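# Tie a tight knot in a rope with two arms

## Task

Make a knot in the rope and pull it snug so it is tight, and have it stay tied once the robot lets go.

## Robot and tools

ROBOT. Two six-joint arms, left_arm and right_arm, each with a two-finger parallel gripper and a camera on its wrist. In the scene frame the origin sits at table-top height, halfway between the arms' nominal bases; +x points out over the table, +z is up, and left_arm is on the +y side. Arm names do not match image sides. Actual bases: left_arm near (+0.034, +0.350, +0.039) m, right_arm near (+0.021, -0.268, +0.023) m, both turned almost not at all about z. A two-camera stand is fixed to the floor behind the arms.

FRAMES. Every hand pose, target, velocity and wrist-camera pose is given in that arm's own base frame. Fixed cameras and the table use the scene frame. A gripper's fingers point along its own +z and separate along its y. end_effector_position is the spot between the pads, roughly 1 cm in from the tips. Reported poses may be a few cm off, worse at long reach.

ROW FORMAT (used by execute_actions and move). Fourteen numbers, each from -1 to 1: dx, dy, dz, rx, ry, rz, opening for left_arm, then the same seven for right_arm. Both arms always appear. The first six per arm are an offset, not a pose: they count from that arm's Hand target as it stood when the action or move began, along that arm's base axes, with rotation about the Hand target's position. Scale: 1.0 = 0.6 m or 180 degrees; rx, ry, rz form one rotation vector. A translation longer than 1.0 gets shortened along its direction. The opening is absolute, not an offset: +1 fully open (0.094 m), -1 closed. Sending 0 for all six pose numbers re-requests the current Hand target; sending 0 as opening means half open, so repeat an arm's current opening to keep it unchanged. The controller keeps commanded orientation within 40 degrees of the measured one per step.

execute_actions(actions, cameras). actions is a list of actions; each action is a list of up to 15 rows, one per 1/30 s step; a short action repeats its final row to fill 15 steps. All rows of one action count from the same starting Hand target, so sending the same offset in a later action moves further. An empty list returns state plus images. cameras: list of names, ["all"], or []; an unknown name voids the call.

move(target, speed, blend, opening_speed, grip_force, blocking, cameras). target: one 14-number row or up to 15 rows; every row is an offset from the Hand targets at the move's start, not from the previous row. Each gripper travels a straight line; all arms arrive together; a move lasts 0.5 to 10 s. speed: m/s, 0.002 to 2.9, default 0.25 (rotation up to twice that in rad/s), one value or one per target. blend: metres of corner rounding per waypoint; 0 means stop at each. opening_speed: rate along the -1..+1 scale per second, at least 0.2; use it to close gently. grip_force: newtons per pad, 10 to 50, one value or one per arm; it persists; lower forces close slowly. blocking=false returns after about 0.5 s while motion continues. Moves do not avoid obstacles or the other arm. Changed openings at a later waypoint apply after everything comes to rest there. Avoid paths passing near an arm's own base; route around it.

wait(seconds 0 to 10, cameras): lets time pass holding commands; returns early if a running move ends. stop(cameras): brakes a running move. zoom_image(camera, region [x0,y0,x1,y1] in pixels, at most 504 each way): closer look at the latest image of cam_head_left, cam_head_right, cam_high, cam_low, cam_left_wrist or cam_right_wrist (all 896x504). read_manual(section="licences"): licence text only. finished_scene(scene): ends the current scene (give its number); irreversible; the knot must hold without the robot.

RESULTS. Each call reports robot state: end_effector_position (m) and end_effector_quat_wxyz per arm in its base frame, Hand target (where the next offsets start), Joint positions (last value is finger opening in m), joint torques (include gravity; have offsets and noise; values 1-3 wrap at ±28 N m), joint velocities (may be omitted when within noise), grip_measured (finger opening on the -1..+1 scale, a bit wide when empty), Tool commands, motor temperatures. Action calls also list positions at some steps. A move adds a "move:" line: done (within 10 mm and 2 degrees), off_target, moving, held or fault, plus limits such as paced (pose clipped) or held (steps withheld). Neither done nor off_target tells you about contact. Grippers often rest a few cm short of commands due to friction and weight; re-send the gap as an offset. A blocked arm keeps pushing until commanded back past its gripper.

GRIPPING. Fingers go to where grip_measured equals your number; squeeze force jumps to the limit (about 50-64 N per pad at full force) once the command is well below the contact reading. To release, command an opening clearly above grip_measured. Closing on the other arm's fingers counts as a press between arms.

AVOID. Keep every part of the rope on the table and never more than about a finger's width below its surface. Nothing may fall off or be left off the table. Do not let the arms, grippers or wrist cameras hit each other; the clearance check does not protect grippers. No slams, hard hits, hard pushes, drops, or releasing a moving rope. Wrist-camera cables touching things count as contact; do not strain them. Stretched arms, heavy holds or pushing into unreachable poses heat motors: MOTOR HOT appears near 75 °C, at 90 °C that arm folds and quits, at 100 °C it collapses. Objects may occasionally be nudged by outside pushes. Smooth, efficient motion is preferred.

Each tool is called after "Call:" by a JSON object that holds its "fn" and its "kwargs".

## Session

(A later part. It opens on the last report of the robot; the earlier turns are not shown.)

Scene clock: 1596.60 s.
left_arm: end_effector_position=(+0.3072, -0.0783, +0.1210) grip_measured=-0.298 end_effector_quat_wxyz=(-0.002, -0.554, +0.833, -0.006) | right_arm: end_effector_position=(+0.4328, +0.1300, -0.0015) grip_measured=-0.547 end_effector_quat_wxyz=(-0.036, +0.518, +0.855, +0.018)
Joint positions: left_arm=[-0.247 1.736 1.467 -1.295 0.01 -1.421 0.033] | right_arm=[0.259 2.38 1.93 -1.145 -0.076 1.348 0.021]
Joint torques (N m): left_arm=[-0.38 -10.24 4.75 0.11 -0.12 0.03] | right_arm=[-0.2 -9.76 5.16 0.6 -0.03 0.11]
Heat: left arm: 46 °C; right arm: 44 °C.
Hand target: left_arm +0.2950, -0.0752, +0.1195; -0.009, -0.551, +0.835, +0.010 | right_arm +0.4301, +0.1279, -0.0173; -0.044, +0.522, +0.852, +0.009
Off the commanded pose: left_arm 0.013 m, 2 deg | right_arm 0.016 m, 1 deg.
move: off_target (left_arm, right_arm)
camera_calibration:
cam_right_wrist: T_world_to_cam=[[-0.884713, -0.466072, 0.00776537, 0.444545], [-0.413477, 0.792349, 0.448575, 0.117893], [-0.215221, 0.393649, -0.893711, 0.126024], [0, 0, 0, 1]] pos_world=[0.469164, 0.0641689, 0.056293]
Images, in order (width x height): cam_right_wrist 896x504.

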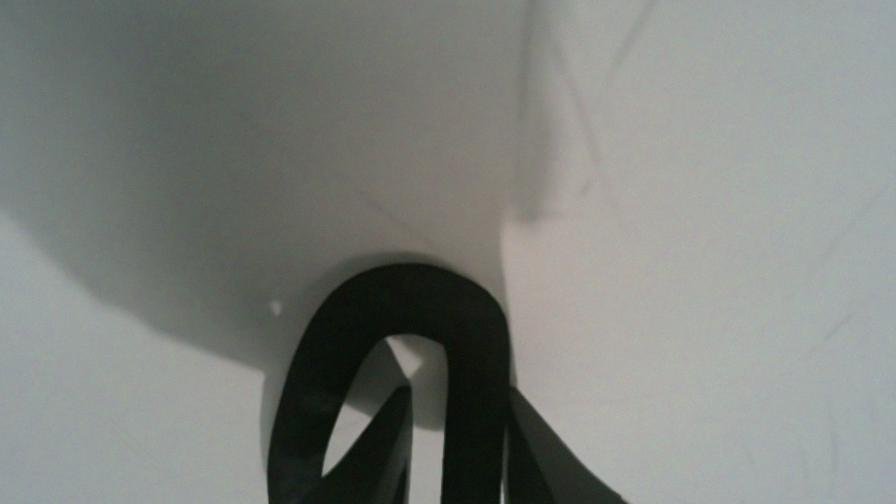

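Call:
{"fn": "move", "kwargs": {"target": [[0,0,0,0,0,0,-0.3,0,0,0,0,0,0,-0.45],[0,0,0,0,0,0,-0.3,0,0,0.2,0,0,0,-0.45],[0,0,0,0,0,0,-0.3,-0.483,0.128,0.16,0,0,0.13,-0.4]], "speed": 0.3, "blend": [0,0.04,0], "cameras": ["cam_right_wrist"]}}

Scene clock: 1619.17 s.
left_arm: end_effector_position=(+0.3072, -0.0783, +0.1210) grip_measured=-0.298 end_effector_quat_wxyz=(-0.002, -0.554, +0.833, -0.006) | right_arm: end_effector_position=(+0.1424, +0.2091, +0.0796) grip_measured=-0.403 end_effector_quat_wxyz=(-0.051, +0.337, +0.940, +0.000)
Joint positions: left_arm=[-0.247 1.736 1.467 -1.295 0.01 -1.421 0.033] | right_arm=[0.901 1.55 1.096 -1.151 -0.096 1.587 0.028]
Joint torques (N m): left_arm=[-0.38 -10.24 4.75 0.11 -0.12 0.02] | right_arm=[0.25 -7.01 4.55 0.49 0.06 0.11]
Heat: left arm: 46 °C; right arm: 43 °C.
Hand target: left_arm +0.2950, -0.0752, +0.1195; -0.009, -0.551, +0.835, +0.010 | right_arm +0.1404, +0.2047, +0.0787; -0.044, +0.338, +0.940, +0.000
Off the commanded pose: left_arm 0.013 m, 2 deg | right_arm 0.005 m, 1 deg.
move: off_target (left_arm)
camera_calibration:
cam_right_wrist: T_world_to_cam=[[-0.630481, -0.775319, 0.0370668, 0.24995], [-0.676907, 0.572568, 0.462561, -0.0189947], [-0.379856, 0.266545, -0.885812, 0.154249], [0, 0, 0, 1]] pos_world=[0.203323, 0.163552, 0.136157]
Images, in order (width x height): cam_right_wrist 896x504.

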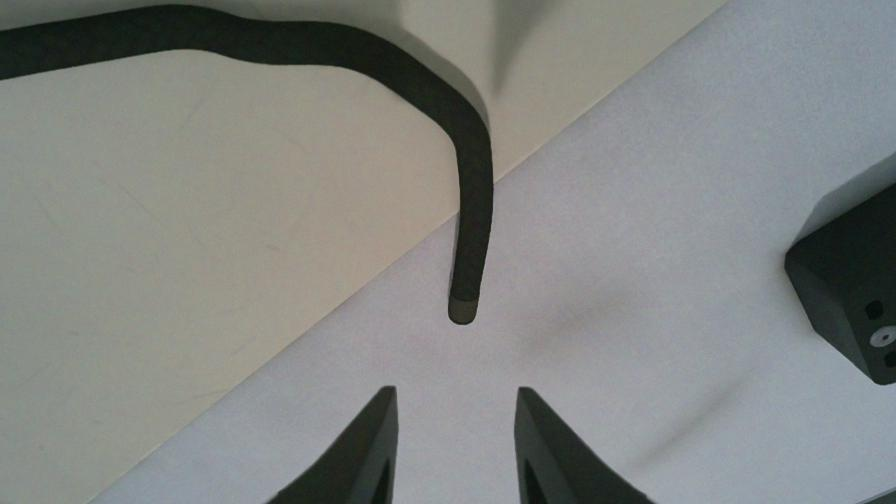

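Call:
{"fn": "move", "kwargs": {"target": [[0,0,0,0,0,0,-0.3,-0.018,-0.003,-0.161,0,0,0,-0.4],[0,0,0,0,0,0,-0.3,-0.018,-0.003,-0.161,0,0,0,-1]], "speed": 0.15, "cameras": ["cam_right_wrist"]}}

Scene clock: 1629.43 s.
left_arm: end_effector_position=(+0.3072, -0.0783, +0.1210) grip_measured=-0.298 end_effector_quat_wxyz=(-0.002, -0.554, +0.833, -0.006) | right_arm: end_effector_position=(+0.1335, +0.2082, -0.0104) grip_measured=-0.778 end_effector_quat_wxyz=(-0.046, +0.338, +0.940, +0.013)
Joint positions: left_arm=[-0.247 1.736 1.467 -1.295 0.01 -1.421 0.033] | right_arm=[0.927 1.644 0.803 -0.732 -0.096 1.617 0.01]
Joint torques (N m): left_arm=[-0.38 -10.21 4.78 0.11 -0.12 0.03] | right_arm=[0.59 -4.38 4.26 0.6 0.05 0.1]
Heat: left arm: 46 °C; right arm: 43 °C.
Hand target: left_arm +0.2950, -0.0752, +0.1195; -0.009, -0.551, +0.835, +0.010 | right_arm +0.1296, +0.2029, -0.0179; -0.044, +0.338, +0.940, +0.000
Off the commanded pose: left_arm 0.013 m, 2 deg | right_arm 0.010 m, 1 deg.
move: off_target (left_arm)
camera_calibration:
cam_right_wrist: T_world_to_cam=[[-0.63434, -0.77301, 0.00830376, 0.246763], [-0.682849, 0.565324, 0.462737, 0.0194973], [-0.362394, 0.287862, -0.886457, 0.064648], [0, 0, 0, 1]] pos_world=[0.193273, 0.161118, 0.0462364]
Images, in order (width x height): cam_right_wrist 896x504.

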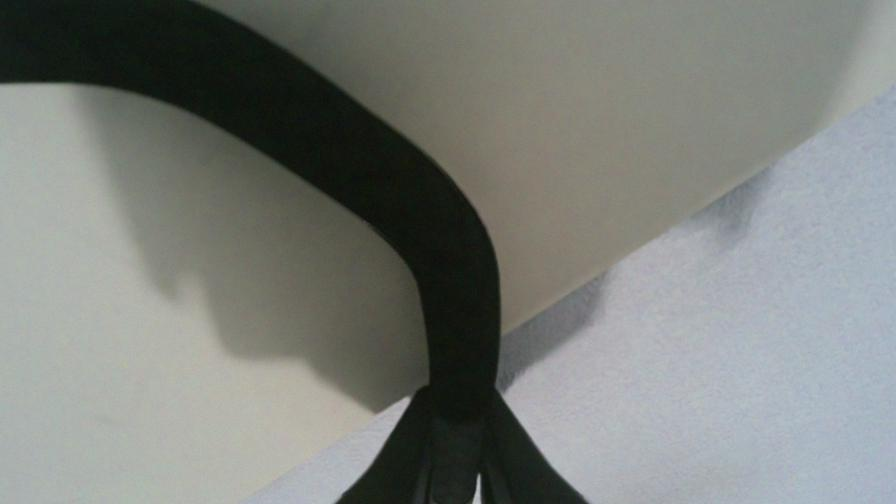

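Call:
{"fn": "move", "kwargs": {"target": [[0,0,0,0,0,0,-0.3,0.1,-0.12,0.04,0,0,0.3,-1],[0,0,0,0,0,0,-0.3,0.29,-0.2,0.03,0,0,0.6,-1],[0,0,0,0,0,0,-0.3,0.29,-0.2,0.0,0,0,0.6,-1],[0,0,0,0,0,0,-0.3,0.29,-0.2,0.0,0,0,0.6,-0.3],[0,0,0,0,0,0,-0.3,0.29,-0.2,0.2,0,0,0.6,-0.3]], "speed": 0.2, "blend": [0.03,0.01,0,0,0], "cameras": ["cam_right_wrist","cam_low","cam_high"]}}

Scene clock: 1647.50 s.
left_arm: end_effector_position=(+0.3072, -0.0783, +0.1210) grip_measured=-0.298 end_effector_quat_wxyz=(-0.002, -0.554, +0.833, -0.006) | right_arm: end_effector_position=(+0.3004, +0.0832, +0.0917) grip_measured=-0.303 end_effector_quat_wxyz=(-0.037, -0.564, +0.824, -0.036)
Joint positions: left_arm=[-0.247 1.736 1.467 -1.295 0.01 -1.421 0.033] | right_arm=[0.319 1.78 1.398 -1.241 0.09 -0.878 0.033]
Joint torques (N m): left_arm=[-0.38 -10.21 4.77 0.11 -0.12 0.03] | right_arm=[-0.58 -8.42 8.23 0.2 -0.02 -0.01]
Heat: left arm: 46 °C; right arm: 43 °C.
Hand target: left_arm +0.2950, -0.0752, +0.1195; -0.009, -0.551, +0.835, +0.010 | right_arm +0.3036, +0.0829, +0.1020; -0.026, -0.562, +0.826, -0.036
Off the commanded pose: left_arm 0.013 m, 2 deg | right_arm 0.011 m, 1 deg.
move: off_target (left_arm, right_arm); blend cut to 0.009 m at target 2; target 4's new opening was sent with right_arm's hand 0.014 m and 1 deg from that target
camera_calibration:
cam_right_wrist: T_world_to_cam=[[0.933103, -0.359102, 0.0190831, -0.251145], [-0.325598, -0.821135, 0.468746, 0.164317], [-0.152658, -0.443602, -0.883127, 0.248993], [0, 0, 0, 1]] pos_world=[0.325856, 0.155193, 0.147662]
Images, in order (width x height): cam_high 896x504, cam_low 896x504, cam_right_wrist 896x504.

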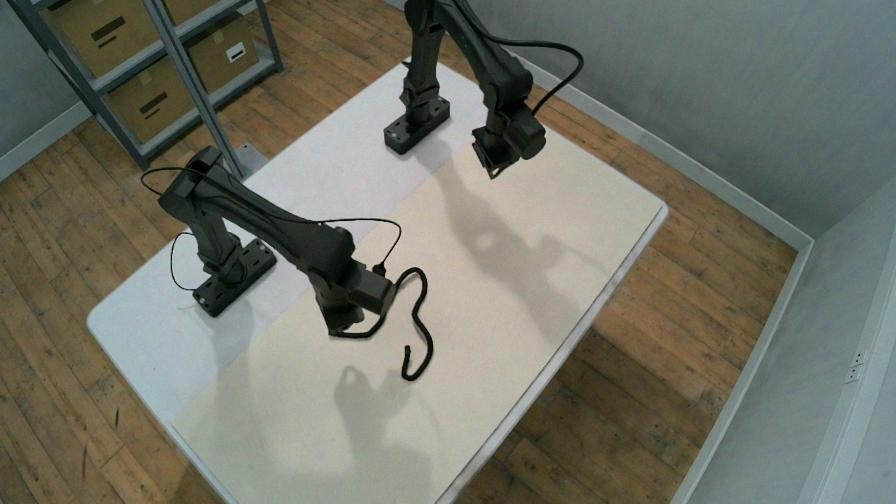

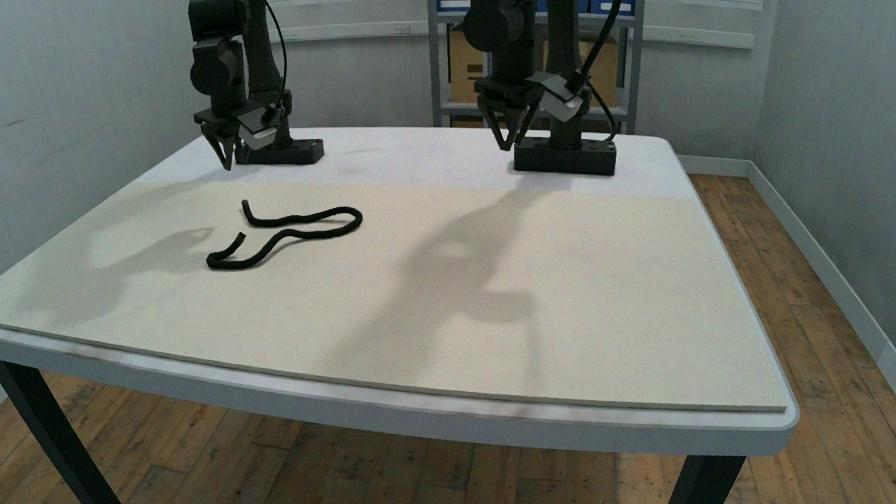

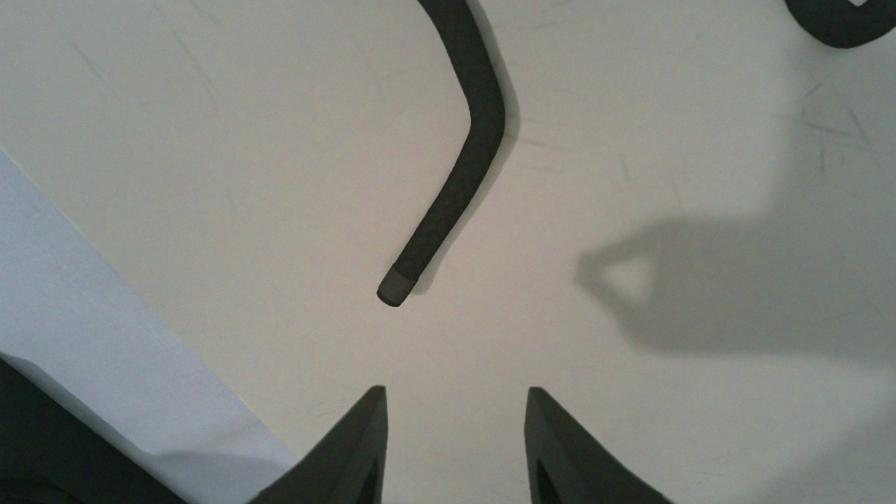

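Call:
{"fn": "move", "kwargs": {"target": [[0,0,0,0,0,0,-0.3,0.211,0.075,-0.08,0,0,-0.73,-0.55],[0,0,0,0,0,0,-0.3,0.211,0.075,-0.199,0,0,-0.73,-0.55]], "speed": [0.45,0.12], "cameras": ["cam_right_wrist"]}}

Scene clock: 1663.47 s.
left_arm: end_effector_position=(+0.3072, -0.0783, +0.1210) grip_measured=-0.298 end_effector_quat_wxyz=(-0.002, -0.554, +0.833, -0.006) | right_arm: end_effector_position=(+0.4344, +0.1327, -0.0007) grip_measured=-0.547 end_effector_quat_wxyz=(-0.032, +0.515, +0.856, +0.022)
Joint positions: left_arm=[-0.247 1.736 1.467 -1.295 0.01 -1.421 0.033] | right_arm=[0.264 2.378 1.93 -1.136 -0.076 1.347 0.021]
Joint torques (N m): left_arm=[-0.39 -10.22 4.74 0.11 -0.12 0.03] | right_arm=[-0.59 -9.74 5.09 0.54 -0.04 0.1]
Heat: left arm: 45 °C; right arm: 44 °C.
Hand target: left_arm +0.2950, -0.0752, +0.1195; -0.009, -0.551, +0.835, +0.010 | right_arm +0.4301, +0.1278, -0.0174; -0.044, +0.522, +0.852, +0.009
Off the commanded pose: left_arm 0.013 m, 2 deg | right_arm 0.018 m, 2 deg.
move: off_target (left_arm, right_arm)
camera_calibration:
cam_right_wrist: T_world_to_cam=[[-0.882245, -0.470785, -0.00223512, 0.446731], [-0.422134, 0.788954, 0.446491, 0.120197], [-0.208438, 0.394858, -0.894786, 0.122877], [0, 0, 0, 1]] pos_world=[0.470478, 0.0669657, 0.0572803]
Images, in order (width x height): cam_right_wrist 896x504.

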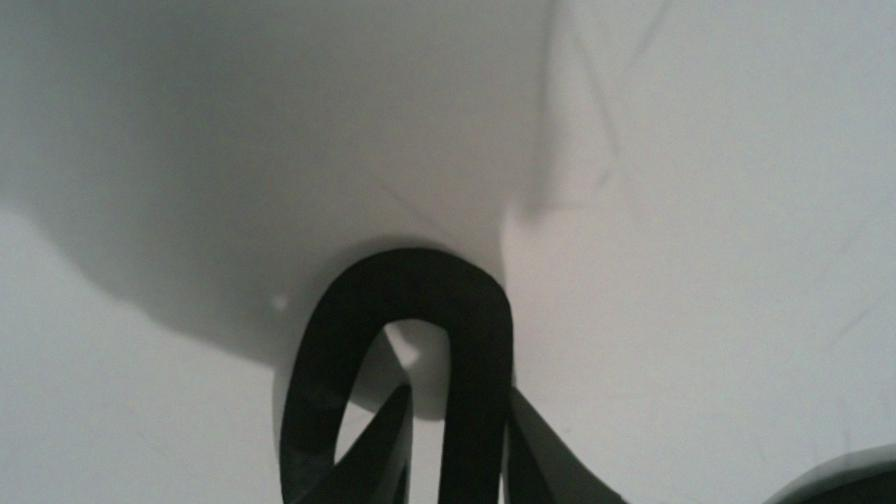

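Call:
{"fn": "move", "kwargs": {"target": [[0,0,0,0,0,0,-0.3,0,0,0,0,0,0,-1],[0,0,0,0,0,0,-0.3,0,0,0.09,0,0,0,-1],[0,0,0,0,0,0,-0.3,-0.225,0.062,0.09,0,0,-0.07,-1],[0,0,0,0,0,0,-0.3,-0.225,0.062,0.03,0,0,-0.07,-1]], "speed": 0.18, "blend": [0,0.02,0.01,0], "cameras": ["cam_right_wrist","cam_low","cam_high"]}}

Scene clock: 1673.13 s.
left_arm: end_effector_position=(+0.3072, -0.0783, +0.1210) grip_measured=-0.298 end_effector_quat_wxyz=(-0.002, -0.554, +0.833, -0.006) | right_arm: end_effector_position=(+0.3017, +0.1680, +0.0092) grip_measured=-0.780 end_effector_quat_wxyz=(-0.040, +0.611, +0.791, +0.027)
Joint positions: left_arm=[-0.247 1.736 1.467 -1.295 0.01 -1.421 0.033] | right_arm=[0.455 1.931 1.254 -0.88 -0.095 1.771 0.01]
Joint torques (N m): left_arm=[-0.38 -10.21 4.77 0.11 -0.12 0.03] | right_arm=[0.32 -7.5 4.49 0.57 0.01 0.07]
Heat: left arm: 45 °C; right arm: 43 °C.
Hand target: left_arm +0.2950, -0.0752, +0.1195; -0.009, -0.551, +0.835, +0.010 | right_arm +0.2952, +0.1651, +0.0006; -0.042, +0.612, +0.790, +0.014
Off the commanded pose: left_arm 0.013 m, 2 deg | right_arm 0.011 m, 2 deg.
move: off_target (left_arm, right_arm)
camera_calibration:
cam_right_wrist: T_world_to_cam=[[-0.966595, -0.25621, 0.0070569, 0.335632], [-0.223891, 0.857429, 0.463344, -0.0395823], [-0.124764, 0.446286, -0.88615, 0.0561595], [0, 0, 0, 1]] pos_world=[0.322565, 0.0948679, 0.0657375]
Images, in order (width x height): cam_high 896x504, cam_low 896x504, cam_right_wrist 896x504.

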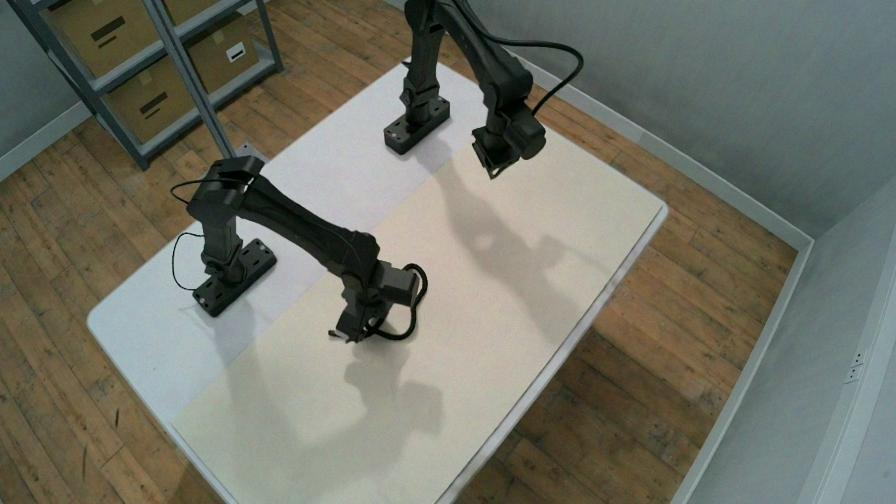

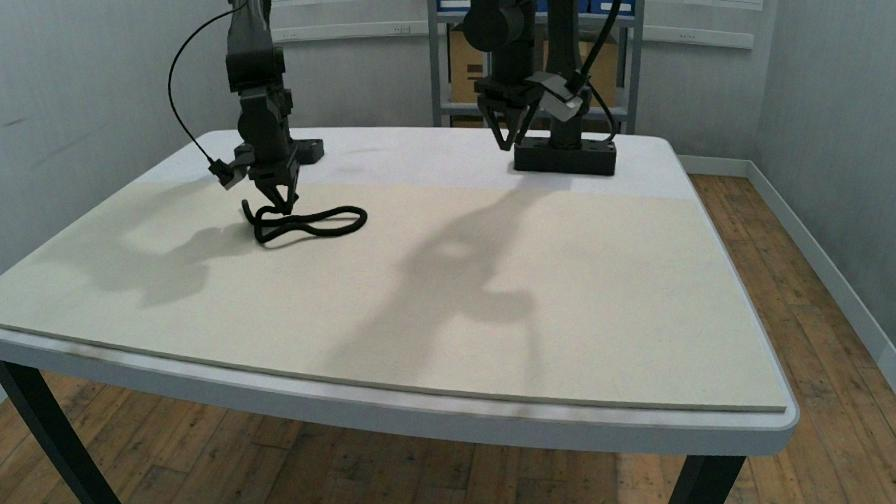

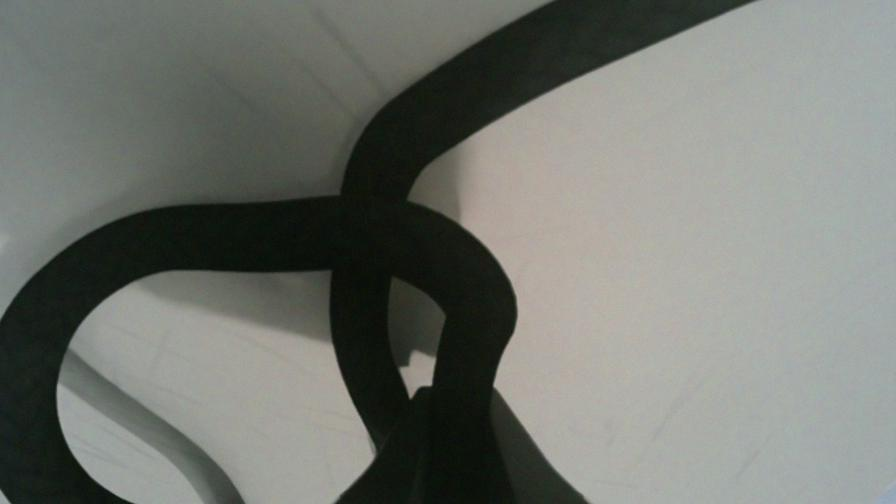

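Call:
{"fn": "move", "kwargs": {"target": [[0,0,0,0,0,0,-0.3,0,0,-0.028,0,0,0,-1],[0,0,0,0,0,0,-0.3,0,0,-0.028,0,0,0,-0.6],[0,0,0,0,0,0,-0.3,0.003,-0.03,-0.028,0,0,0,-0.6]], "speed": 0.12, "cameras": ["cam_right_wrist"]}}

Scene clock: 1690.93 s.
left_arm: end_effector_position=(+0.3072, -0.0783, +0.1210) grip_measured=-0.298 end_effector_quat_wxyz=(-0.002, -0.554, +0.833, -0.006) | right_arm: end_effector_position=(+0.3044, +0.1617, -0.0061) grip_measured=-0.603 end_effector_quat_wxyz=(-0.046, +0.607, +0.793, +0.038)
Joint positions: left_arm=[-0.247 1.736 1.467 -1.295 0.01 -1.421 0.033] | right_arm=[0.424 1.947 1.206 -0.807 -0.118 1.732 0.019]
Joint torques (N m): left_arm=[-0.38 -10.21 4.78 0.11 -0.12 0.03] | right_arm=[-1.03 -7.77 3.59 0.52 0.22 -0.03]
Heat: left arm: 45 °C; right arm: 43 °C.
Hand target: left_arm +0.2950, -0.0752, +0.1195; -0.009, -0.551, +0.835, +0.010 | right_arm +0.2969, +0.1471, -0.0162; -0.042, +0.612, +0.790, +0.014
Off the commanded pose: left_arm 0.013 m, 2 deg | right_arm 0.019 m, 3 deg.
move: off_target (left_arm, right_arm); target 2's new opening was sent with right_arm's hand 0.015 m and 2 deg from that target
camera_calibration:
cam_right_wrist: T_world_to_cam=[[-0.964472, -0.264171, -0.00269304, 0.337281], [-0.232368, 0.843423, 0.484399, -0.0215646], [-0.125693, 0.467815, -0.874843, 0.0426852], [0, 0, 0, 1]] pos_world=[0.325652, 0.0873192, 0.0486971]
Images, in order (width x height): cam_right_wrist 896x504.

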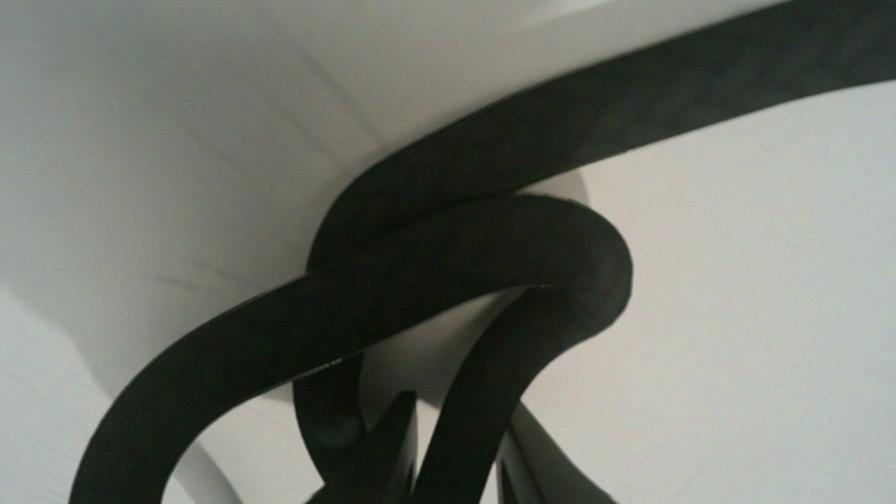

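Call:
{"fn": "move", "kwargs": {"target": [[0,0,0,0,0,0,-0.3,0,0,0,0,0,0.08,-0.6],[0,0,0,0,0,0,-0.3,0,0,0,0,0,0.08,-1]], "speed": 0.12, "cameras": ["cam_right_wrist","cam_low"]}}

Call:
{"fn": "zoom_image", "kwargs": {"camera": "cam_low", "region": [200, 150, 400, 270]}}

Scene clock: 1697.83 s.
left_arm: end_effector_position=(+0.3072, -0.0783, +0.1210) grip_measured=-0.298 end_effector_quat_wxyz=(-0.002, -0.554, +0.833, -0.006) | right_arm: end_effector_position=(+0.3042, +0.1600, -0.0062) grip_measured=-0.788 end_effector_quat_wxyz=(-0.039, +0.504, +0.862, +0.040)
Joint positions: left_arm=[-0.247 1.736 1.467 -1.295 0.01 -1.421 0.033] | right_arm=[0.424 1.947 1.206 -0.81 -0.11 1.483 0.01]
Joint torques (N m): left_arm=[-0.38 -10.22 4.78 0.11 -0.11 0.03] | right_arm=[-0.81 -6.63 5.35 0.24 0.21 0]
Heat: left arm: 45 °C; right arm: 42 °C.
Hand target: left_arm +0.2950, -0.0752, +0.1195; -0.009, -0.551, +0.835, +0.010 | right_arm +0.2970, +0.1471, -0.0162; -0.044, +0.508, +0.860, +0.009
Off the commanded pose: left_arm 0.013 m, 2 deg | right_arm 0.018 m, 4 deg.
move: off_target (left_arm, right_arm); target 2's new opening was sent with right_arm's hand 0.019 m and 4 deg from that target
camera_calibration:
cam_right_wrist: T_world_to_cam=[[-0.870038, -0.492194, -0.0279044, 0.344232], [-0.445219, 0.760175, 0.473194, 0.0579111], [-0.211691, 0.424121, -0.880516, 0.0763696], [0, 0, 0, 1]] pos_world=[0.341445, 0.0930163, 0.0494471]
Images, in order (width x height): cam_low 896x504, cam_right_wrist 896x504.

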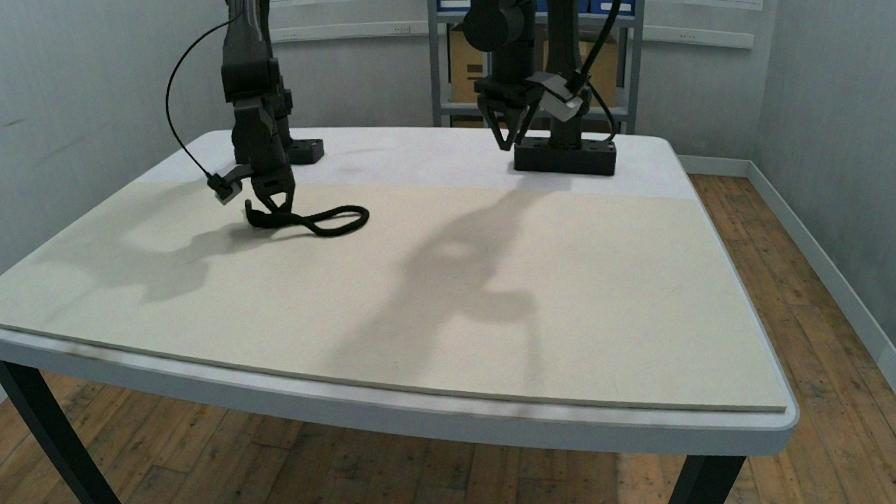

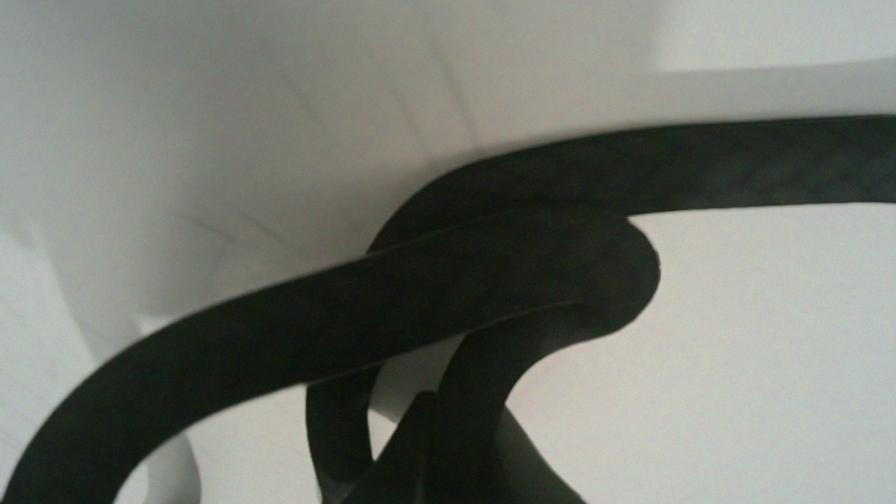

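Scaled by 2.520.

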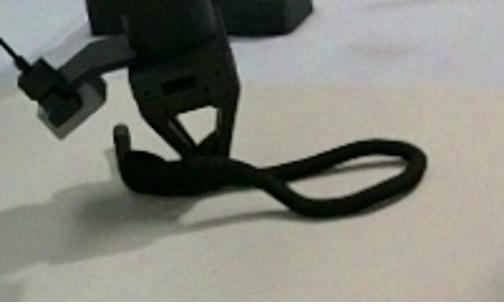

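Call:
{"fn": "move", "kwargs": {"target": [0.0,-0.23,-0.02,0,0,0,-0.4,0,0,0,0,0,0,-1], "speed": 0.25, "cameras": ["cam_left_wrist"]}}

Scene clock: 1705.13 s.
left_arm: end_effector_position=(+0.2917, -0.2147, +0.1052) grip_measured=-0.398 end_effector_quat_wxyz=(-0.009, -0.545, +0.839, +0.003) | right_arm: end_effector_position=(+0.3042, +0.1600, -0.0062) grip_measured=-0.788 end_effector_quat_wxyz=(-0.039, +0.504, +0.862, +0.040)
Joint positions: left_arm=[-0.63 1.932 1.653 -1.304 0.015 -1.781 0.028] | right_arm=[0.424 1.947 1.206 -0.81 -0.11 1.483 0.01]
Joint torques (N m): left_arm=[0.57 -9.26 9.25 0.06 -0.07 -0.08] | right_arm=[-0.81 -6.61 5.33 0.24 0.21 0]
Heat: left arm: 45 °C; right arm: 42 °C.
Hand target: left_arm +0.2950, -0.2132, +0.1074; -0.009, -0.551, +0.834, +0.010 | right_arm +0.2970, +0.1471, -0.0162; -0.044, +0.508, +0.860, +0.009
Off the commanded pose: left_arm 0.004 m, 1 deg | right_arm 0.018 m, 4 deg.
move: off_target (right_arm)
camera_calibration:
cam_left_wrist: T_world_to_cam=[[0.907425, -0.420214, 0.000841118, -0.352885], [-0.379425, -0.818482, 0.431421, -0.0732477], [-0.1806, -0.391801, -0.90215, 0.156117], [0, 0, 0, 1]] pos_world=[0.320619, -0.147072, 0.172738]
Images, in order (width x height): cam_left_wrist 896x504.

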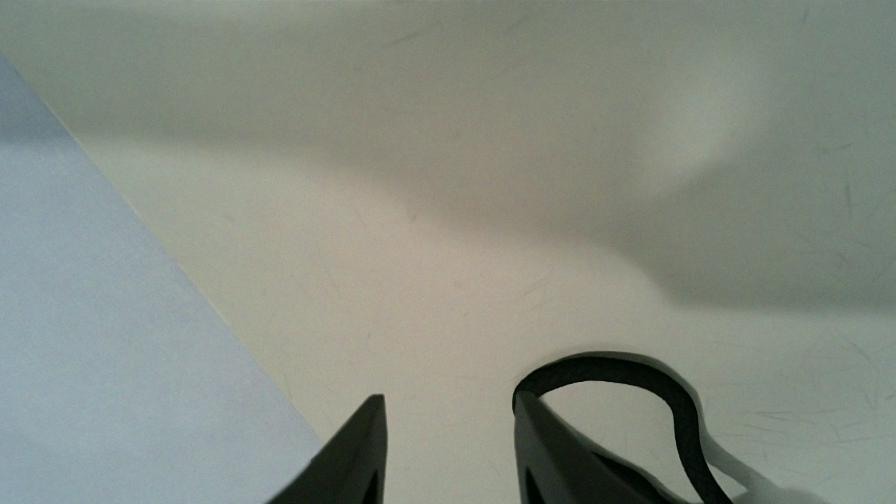

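Call:
{"fn": "move", "kwargs": {"target": [[0,0.06,0,0,0,0,-0.4,0,0,0,0,0,0,-0.5],[0,0.06,0,0,0,0,-0.4,0,0,0.2,0,0,0,-0.5],[0,0.06,0,0,0,0,-0.4,-0.08,-0.1,0.2,0,0,0,-0.5]], "speed": 0.2, "blend": [0,0.02,0], "cameras": ["cam_right_wrist","cam_low","cam_left_wrist","cam_high"]}}

Call:
{"fn": "zoom_image", "kwargs": {"camera": "cam_low", "region": [200, 150, 400, 270]}}

Scene clock: 1722.53 s.
left_arm: end_effector_position=(+0.2999, -0.1814, +0.1052) grip_measured=-0.398 end_effector_quat_wxyz=(-0.012, -0.552, +0.834, +0.008) | right_arm: end_effector_position=(+0.2572, +0.0927, +0.1042) grip_measured=-0.503 end_effector_quat_wxyz=(-0.042, +0.508, +0.860, +0.017)
Joint positions: left_arm=[-0.539 1.899 1.607 -1.304 0.015 -1.707 0.028] | right_arm=[0.286 1.611 1.258 -1.25 -0.085 1.351 0.023]
Joint torques (N m): left_arm=[-0.01 -12.56 4.81 0.27 -0.1 0.02] | right_arm=[-0.4 -7.57 4.64 0.27 0.05 -0.03]
Heat: left arm: 45 °C; right arm: 42 °C.
Hand target: left_arm +0.2950, -0.1772, +0.1074; -0.009, -0.551, +0.835, +0.010 | right_arm +0.2490, +0.0871, +0.1039; -0.044, +0.508, +0.860, +0.009
Off the commanded pose: left_arm 0.007 m, 0 deg | right_arm 0.010 m, 1 deg.
move: done
camera_calibration:
cam_left_wrist: T_world_to_cam=[[0.914319, -0.404862, -0.0103342, -0.344498], [-0.361273, -0.826882, 0.430984, -0.0497826], [-0.183034, -0.390324, -0.9023, 0.171738], [0, 0, 0, 1]] pos_world=[0.32843, -0.113605, 0.172854]
cam_right_wrist: T_world_to_cam=[[-0.873402, -0.486752, 0.0155515, 0.269151], [-0.426602, 0.780094, 0.457673, 0.0309151], [-0.234905, 0.393098, -0.888985, 0.201871], [0, 0, 0, 1]] pos_world=[0.295686, 0.0275381, 0.161126]
Images, in order (width x height): cam_high 896x504, cam_low 896x504, cam_left_wrist 896x504, cam_right_wrist 896x504.

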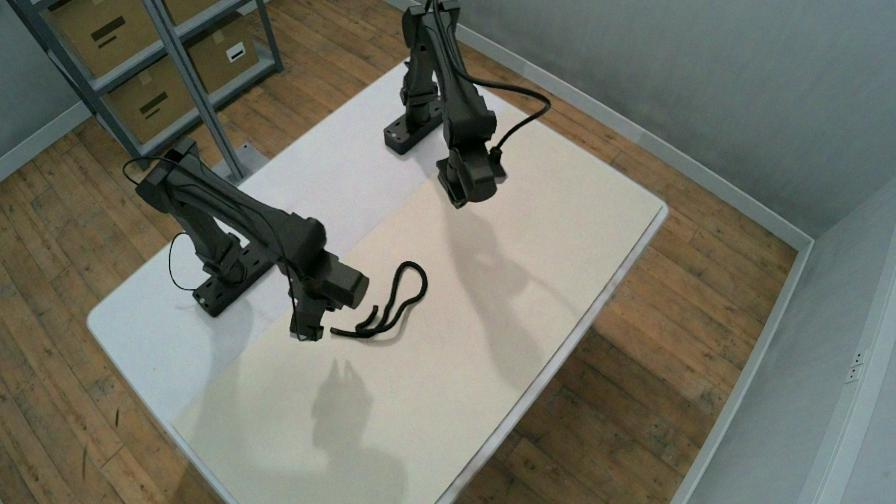

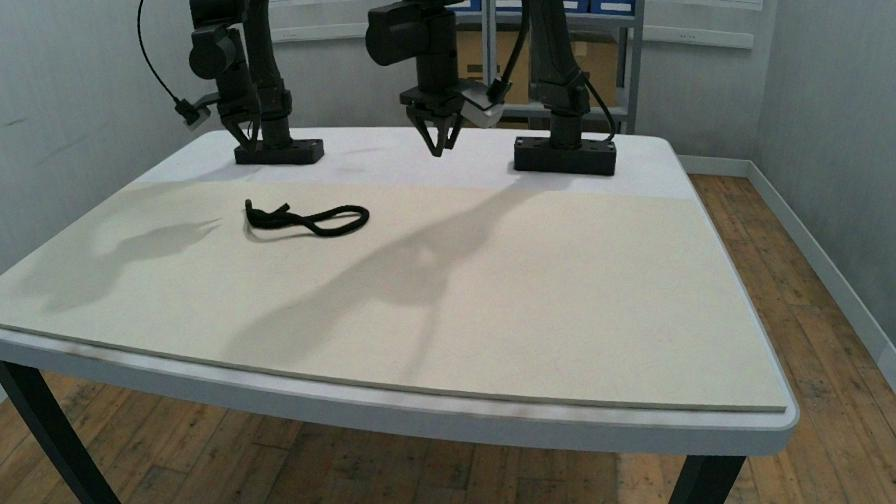

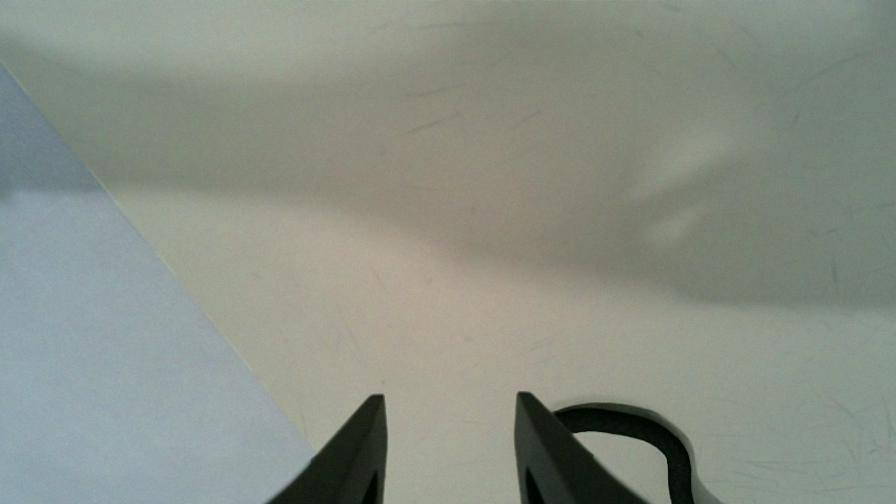

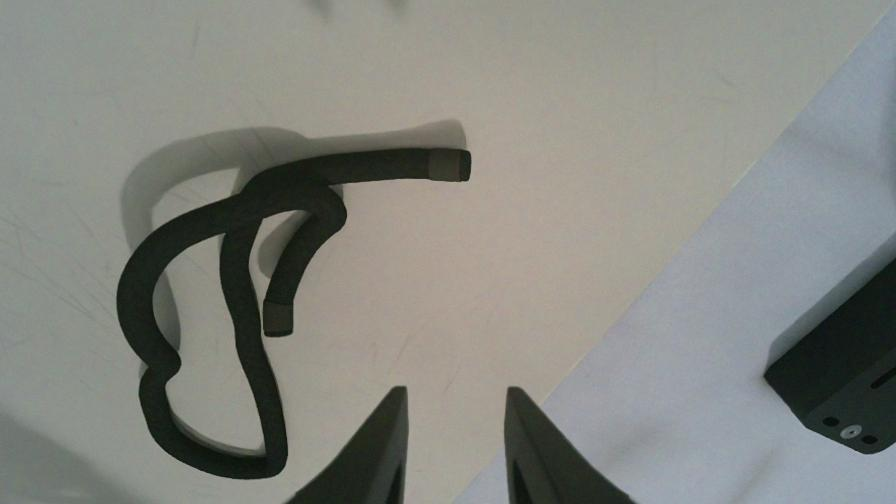

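Scaled by 2.520.

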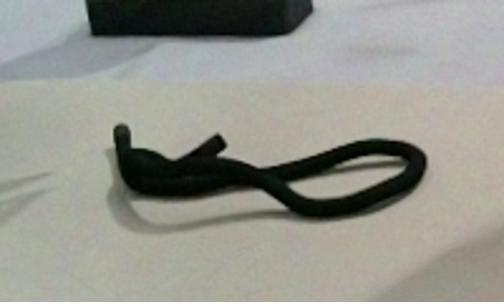

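Call:
{"fn": "move", "kwargs": {"target": [[0,0,0,0,0,0,-0.4,0.05,-0.012,-0.08,0,0,0.42,-0.3]], "speed": 0.35, "cameras": ["cam_right_wrist"]}}

Scene clock: 1751.00 s.
left_arm: end_effector_position=(+0.2999, -0.1814, +0.1052) grip_measured=-0.398 end_effector_quat_wxyz=(-0.012, -0.552, +0.834, +0.008) | right_arm: end_effector_position=(+0.2843, +0.0812, +0.0678) grip_measured=-0.303 end_effector_quat_wxyz=(-0.026, -0.121, +0.992, -0.014)
Joint positions: left_arm=[-0.539 1.899 1.607 -1.304 0.015 -1.707 0.028] | right_arm=[0.286 1.742 1.258 -1.143 0.019 0.045 0.033]
Joint torques (N m): left_arm=[0.01 -12.55 4.81 0.27 -0.09 0.02] | right_arm=[0.36 -5.63 4.23 0.53 0.07 0]
Heat: left arm: 47 °C; right arm: 42 °C.
Hand target: left_arm +0.2950, -0.1772, +0.1074; -0.009, -0.551, +0.835, +0.010 | right_arm +0.2790, +0.0799, +0.0559; -0.040, -0.126, +0.991, -0.020
Off the commanded pose: left_arm 0.007 m, 0 deg | right_arm 0.013 m, 2 deg.
move: off_target (right_arm)
camera_calibration:
cam_right_wrist: T_world_to_cam=[[0.243113, -0.969716, 0.0234096, 0.00908991], [-0.879981, -0.210334, 0.425902, 0.279574], [-0.40808, -0.124142, -0.904466, 0.272781], [0, 0, 0, 1]] pos_world=[0.355127, 0.101482, 0.127437]
Images, in order (width x height): cam_right_wrist 896x504.

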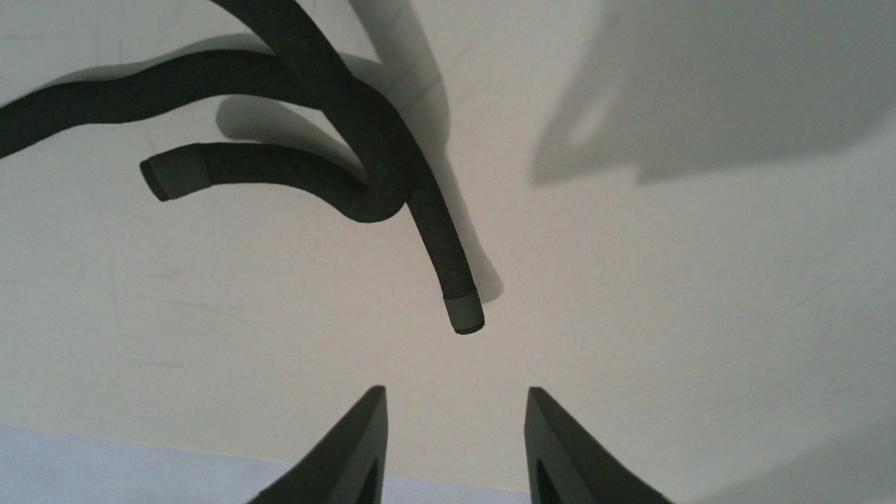

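Call:
{"fn": "move", "kwargs": {"target": [[0,0,0,0,0,0,-0.4,0.02,0,-0.118,0,0,0.05,-0.35],[0,0,0,0,0,0,-0.4,0.02,0,-0.118,0,0,0.05,-1],[-0.02,-0.3,-0.06,0,0,0,-0.4,0.02,0,-0.118,0,0,0.05,-1]], "speed": 0.2, "cameras": ["cam_right_wrist","cam_left_wrist"]}}

Scene clock: 1763.37 s.
left_arm: end_effector_position=(+0.2803, -0.3601, +0.0742) grip_measured=-0.398 end_effector_quat_wxyz=(-0.009, -0.544, +0.839, -0.002) | right_arm: end_effector_position=(+0.2899, +0.0801, -0.0057) grip_measured=-0.797 end_effector_quat_wxyz=(-0.040, -0.200, +0.979, -0.020)
Joint positions: left_arm=[-0.904 2.344 2.172 -1.397 0.018 -2.054 0.028] | right_arm=[0.286 1.891 1.131 -0.895 0.034 -0.115 0.01]
Joint torques (N m): left_arm=[0.7 -12.21 9.22 0.07 -0.04 -0.08] | right_arm=[0.12 -6.45 4.31 0.72 0.07 -0.01]
Heat: left arm: 47 °C; right arm: 42 °C.
Hand target: left_arm +0.2831, -0.3572, +0.0714; -0.009, -0.551, +0.834, +0.010 | right_arm +0.2910, +0.0799, -0.0149; -0.038, -0.203, +0.978, -0.023
Off the commanded pose: left_arm 0.005 m, 2 deg | right_arm 0.009 m, 1 deg.
move: done
camera_calibration:
cam_left_wrist: T_world_to_cam=[[0.906589, -0.421905, 0.00963838, -0.404726], [-0.383582, -0.814289, 0.435659, -0.1809], [-0.175958, -0.398661, -0.90006, 0.0652333], [0, 0, 0, 1]] pos_world=[0.309009, -0.292054, 0.141425]
cam_right_wrist: T_world_to_cam=[[0.396292, -0.917765, 0.0256794, -0.040263], [-0.821911, -0.34216, 0.4554, 0.309485], [-0.409164, -0.201578, -0.889916, 0.215], [0, 0, 0, 1]] pos_world=[0.358295, 0.112281, 0.0514263]
Images, in order (width x height): cam_left_wrist 896x504, cam_right_wrist 896x504.

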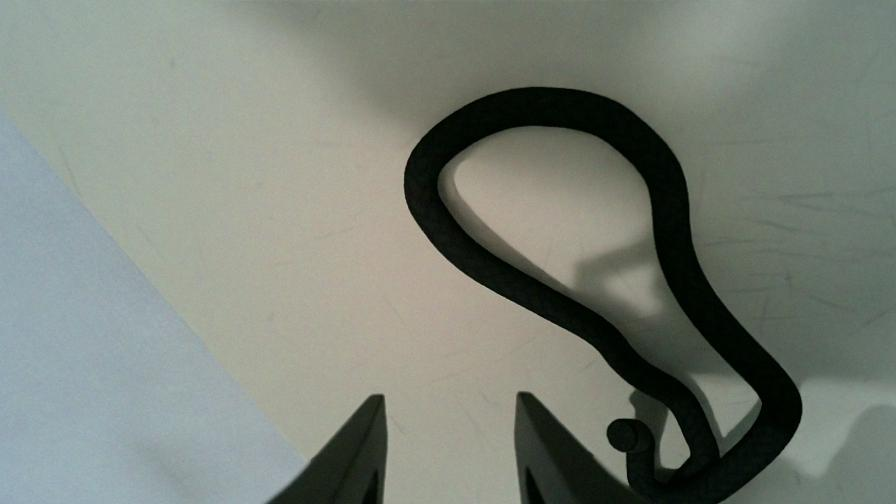

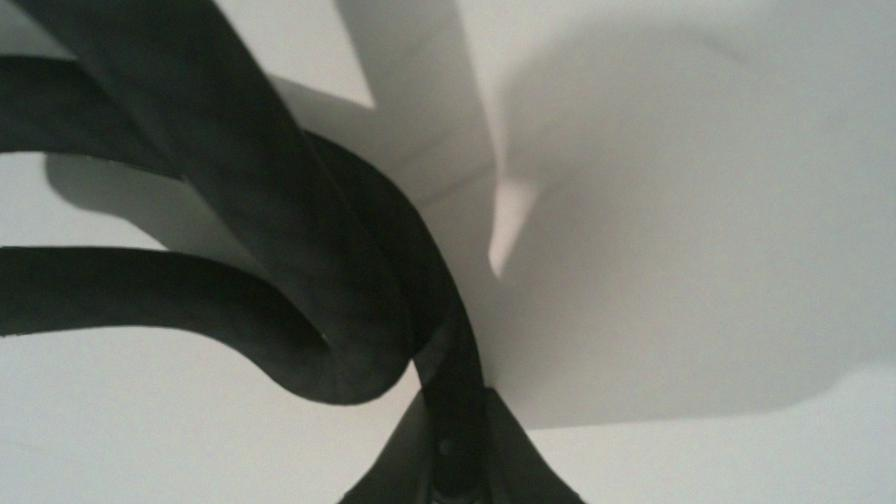

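Call:
{"fn": "move", "kwargs": {"target": [[0.017,0,-0.12,0,0,0.01,-0.3,0,0,0,0,0,0,-1],[0.017,0,-0.172,0,0,0.01,-0.3,0,0,0,0,0,0,-1]], "speed": 0.12, "cameras": ["cam_left_wrist"]}}

Scene clock: 1783.97 s.
left_arm: end_effector_position=(+0.2925, -0.3612, -0.0155) grip_measured=-0.302 end_effector_quat_wxyz=(-0.009, -0.558, +0.830, +0.001) | right_arm: end_effector_position=(+0.2899, +0.0801, -0.0057) grip_measured=-0.797 end_effector_quat_wxyz=(-0.040, -0.200, +0.979, -0.020)
Joint positions: left_arm=[-0.885 2.429 1.964 -1.109 0.018 -2.069 0.033] | right_arm=[0.286 1.891 1.131 -0.895 0.034 -0.115 0.01]
Joint torques (N m): left_arm=[0.53 -12.7 4.96 0.6 -0.04 -0.08] | right_arm=[0.12 -6.45 4.31 0.72 0.07 -0.01]
Heat: left arm: 45 °C; right arm: 42 °C.
Hand target: left_arm +0.2933, -0.3571, -0.0318; -0.009, -0.564, +0.826, +0.009 | right_arm +0.2910, +0.0799, -0.0149; -0.038, -0.203, +0.978, -0.023
Off the commanded pose: left_arm 0.017 m, 1 deg | right_arm 0.009 m, 1 deg.
move: off_target (left_arm)
camera_calibration:
cam_left_wrist: T_world_to_cam=[[0.920568, -0.390551, 0.00485194, -0.408296], [-0.353828, -0.828619, 0.433816, -0.151884], [-0.165407, -0.401075, -0.900988, -0.0176901], [0, 0, 0, 1]] pos_world=[0.319198, -0.29241, 0.0519323]
Images, in order (width x height): cam_left_wrist 896x504.

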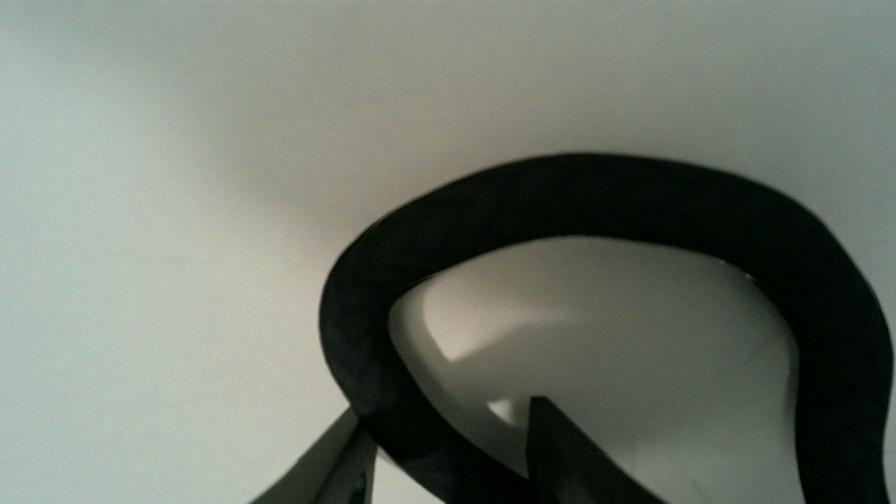

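Call:
{"fn": "move", "kwargs": {"target": [[0,0,0,0,0,0,-1,0,0,0,0,0,0,-1],[0.0,0,0.1,0,0,0,-1,0,0,0,0,0,0,-1]], "speed": 0.12, "cameras": ["cam_left_wrist","cam_right_wrist","cam_low"]}}

Call:
{"fn": "zoom_image", "kwargs": {"camera": "cam_low", "region": [200, 150, 400, 270]}}

Scene clock: 1790.43 s.
left_arm: end_effector_position=(+0.2885, -0.3563, +0.0096) grip_measured=-0.807 end_effector_quat_wxyz=(-0.011, -0.558, +0.829, +0.022) | right_arm: end_effector_position=(+0.2899, +0.0801, -0.0057) grip_measured=-0.797 end_effector_quat_wxyz=(-0.040, -0.200, +0.979, -0.020)
Joint positions: left_arm=[-0.885 2.429 2.064 -1.251 0.018 -2.07 0.009] | right_arm=[0.286 1.891 1.131 -0.895 0.034 -0.115 0.01]
Joint torques (N m): left_arm=[0.57 -16.99 8.9 -0.05 -0.04 -0.08] | right_arm=[0.09 -6.45 4.33 0.71 0.07 -0.01]
Heat: left arm: 44 °C; right arm: 42 °C.
Hand target: left_arm +0.2933, -0.3571, +0.0281; -0.009, -0.564, +0.826, +0.010 | right_arm +0.2910, +0.0799, -0.0149; -0.038, -0.203, +0.978, -0.023
Off the commanded pose: left_arm 0.019 m, 2 deg | right_arm 0.009 m, 1 deg.
move: off_target (left_arm)
camera_calibration:
cam_left_wrist: T_world_to_cam=[[0.92034, -0.389753, -0.0326657, -0.40204], [-0.342113, -0.842688, 0.415735, -0.168301], [-0.189561, -0.371442, -0.908899, 0.0238185], [0, 0, 0, 1]] pos_world=[0.31695, -0.289674, 0.0784843]
cam_right_wrist: T_world_to_cam=[[0.396292, -0.917765, 0.0256794, -0.040263], [-0.821911, -0.34216, 0.4554, 0.309485], [-0.409164, -0.201578, -0.889916, 0.215], [0, 0, 0, 1]] pos_world=[0.358295, 0.112281, 0.0514263]
Images, in order (width x height): cam_low 896x504, cam_left_wrist 896x504, cam_right_wrist 896x504.

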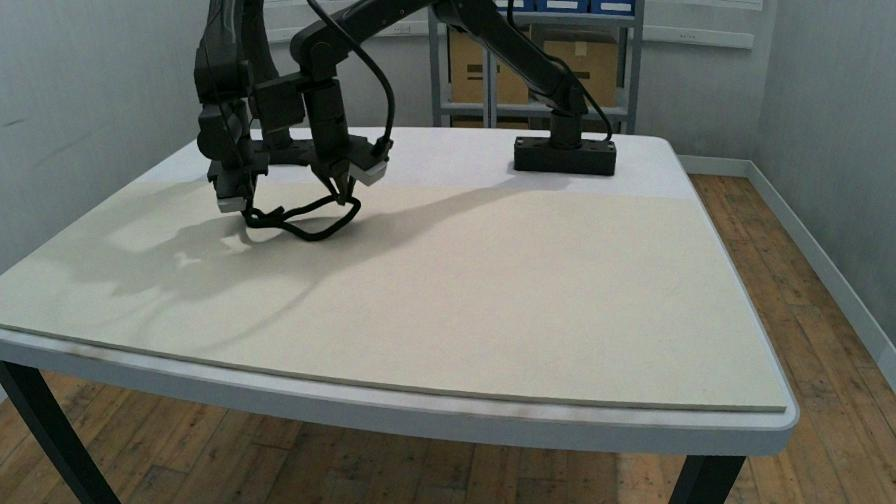

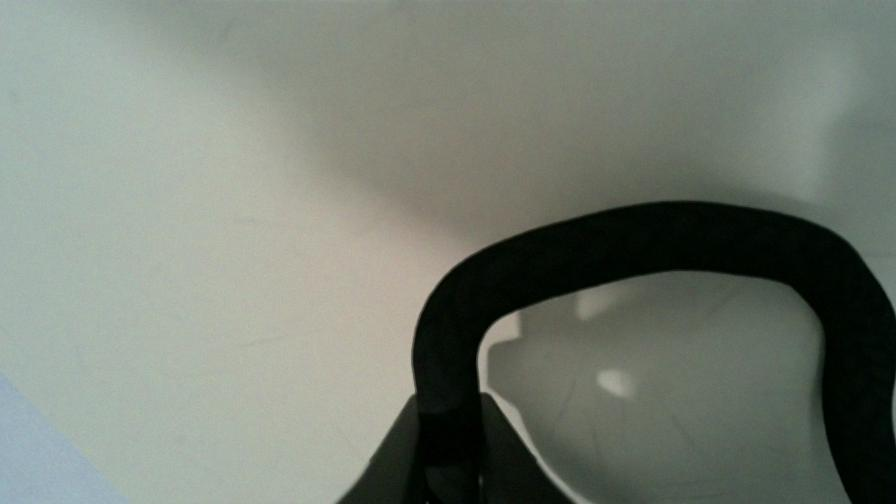

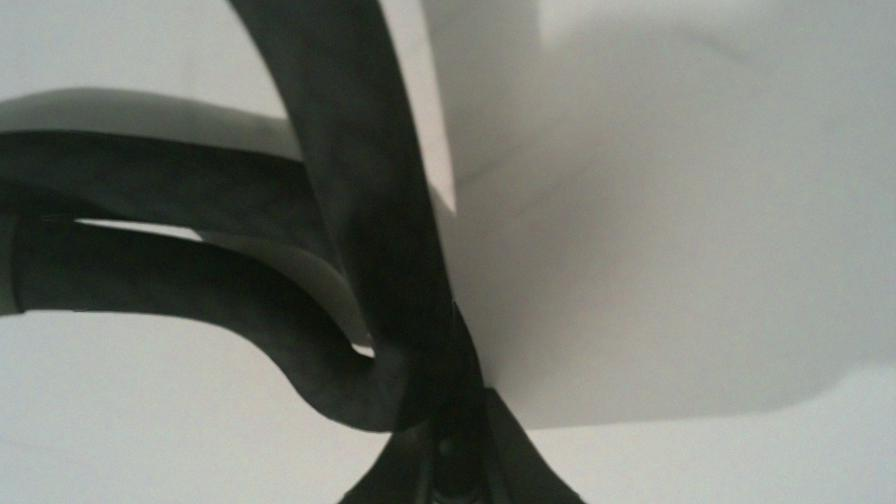

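Scaled by 2.520.

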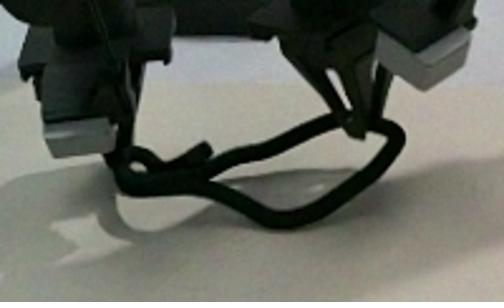

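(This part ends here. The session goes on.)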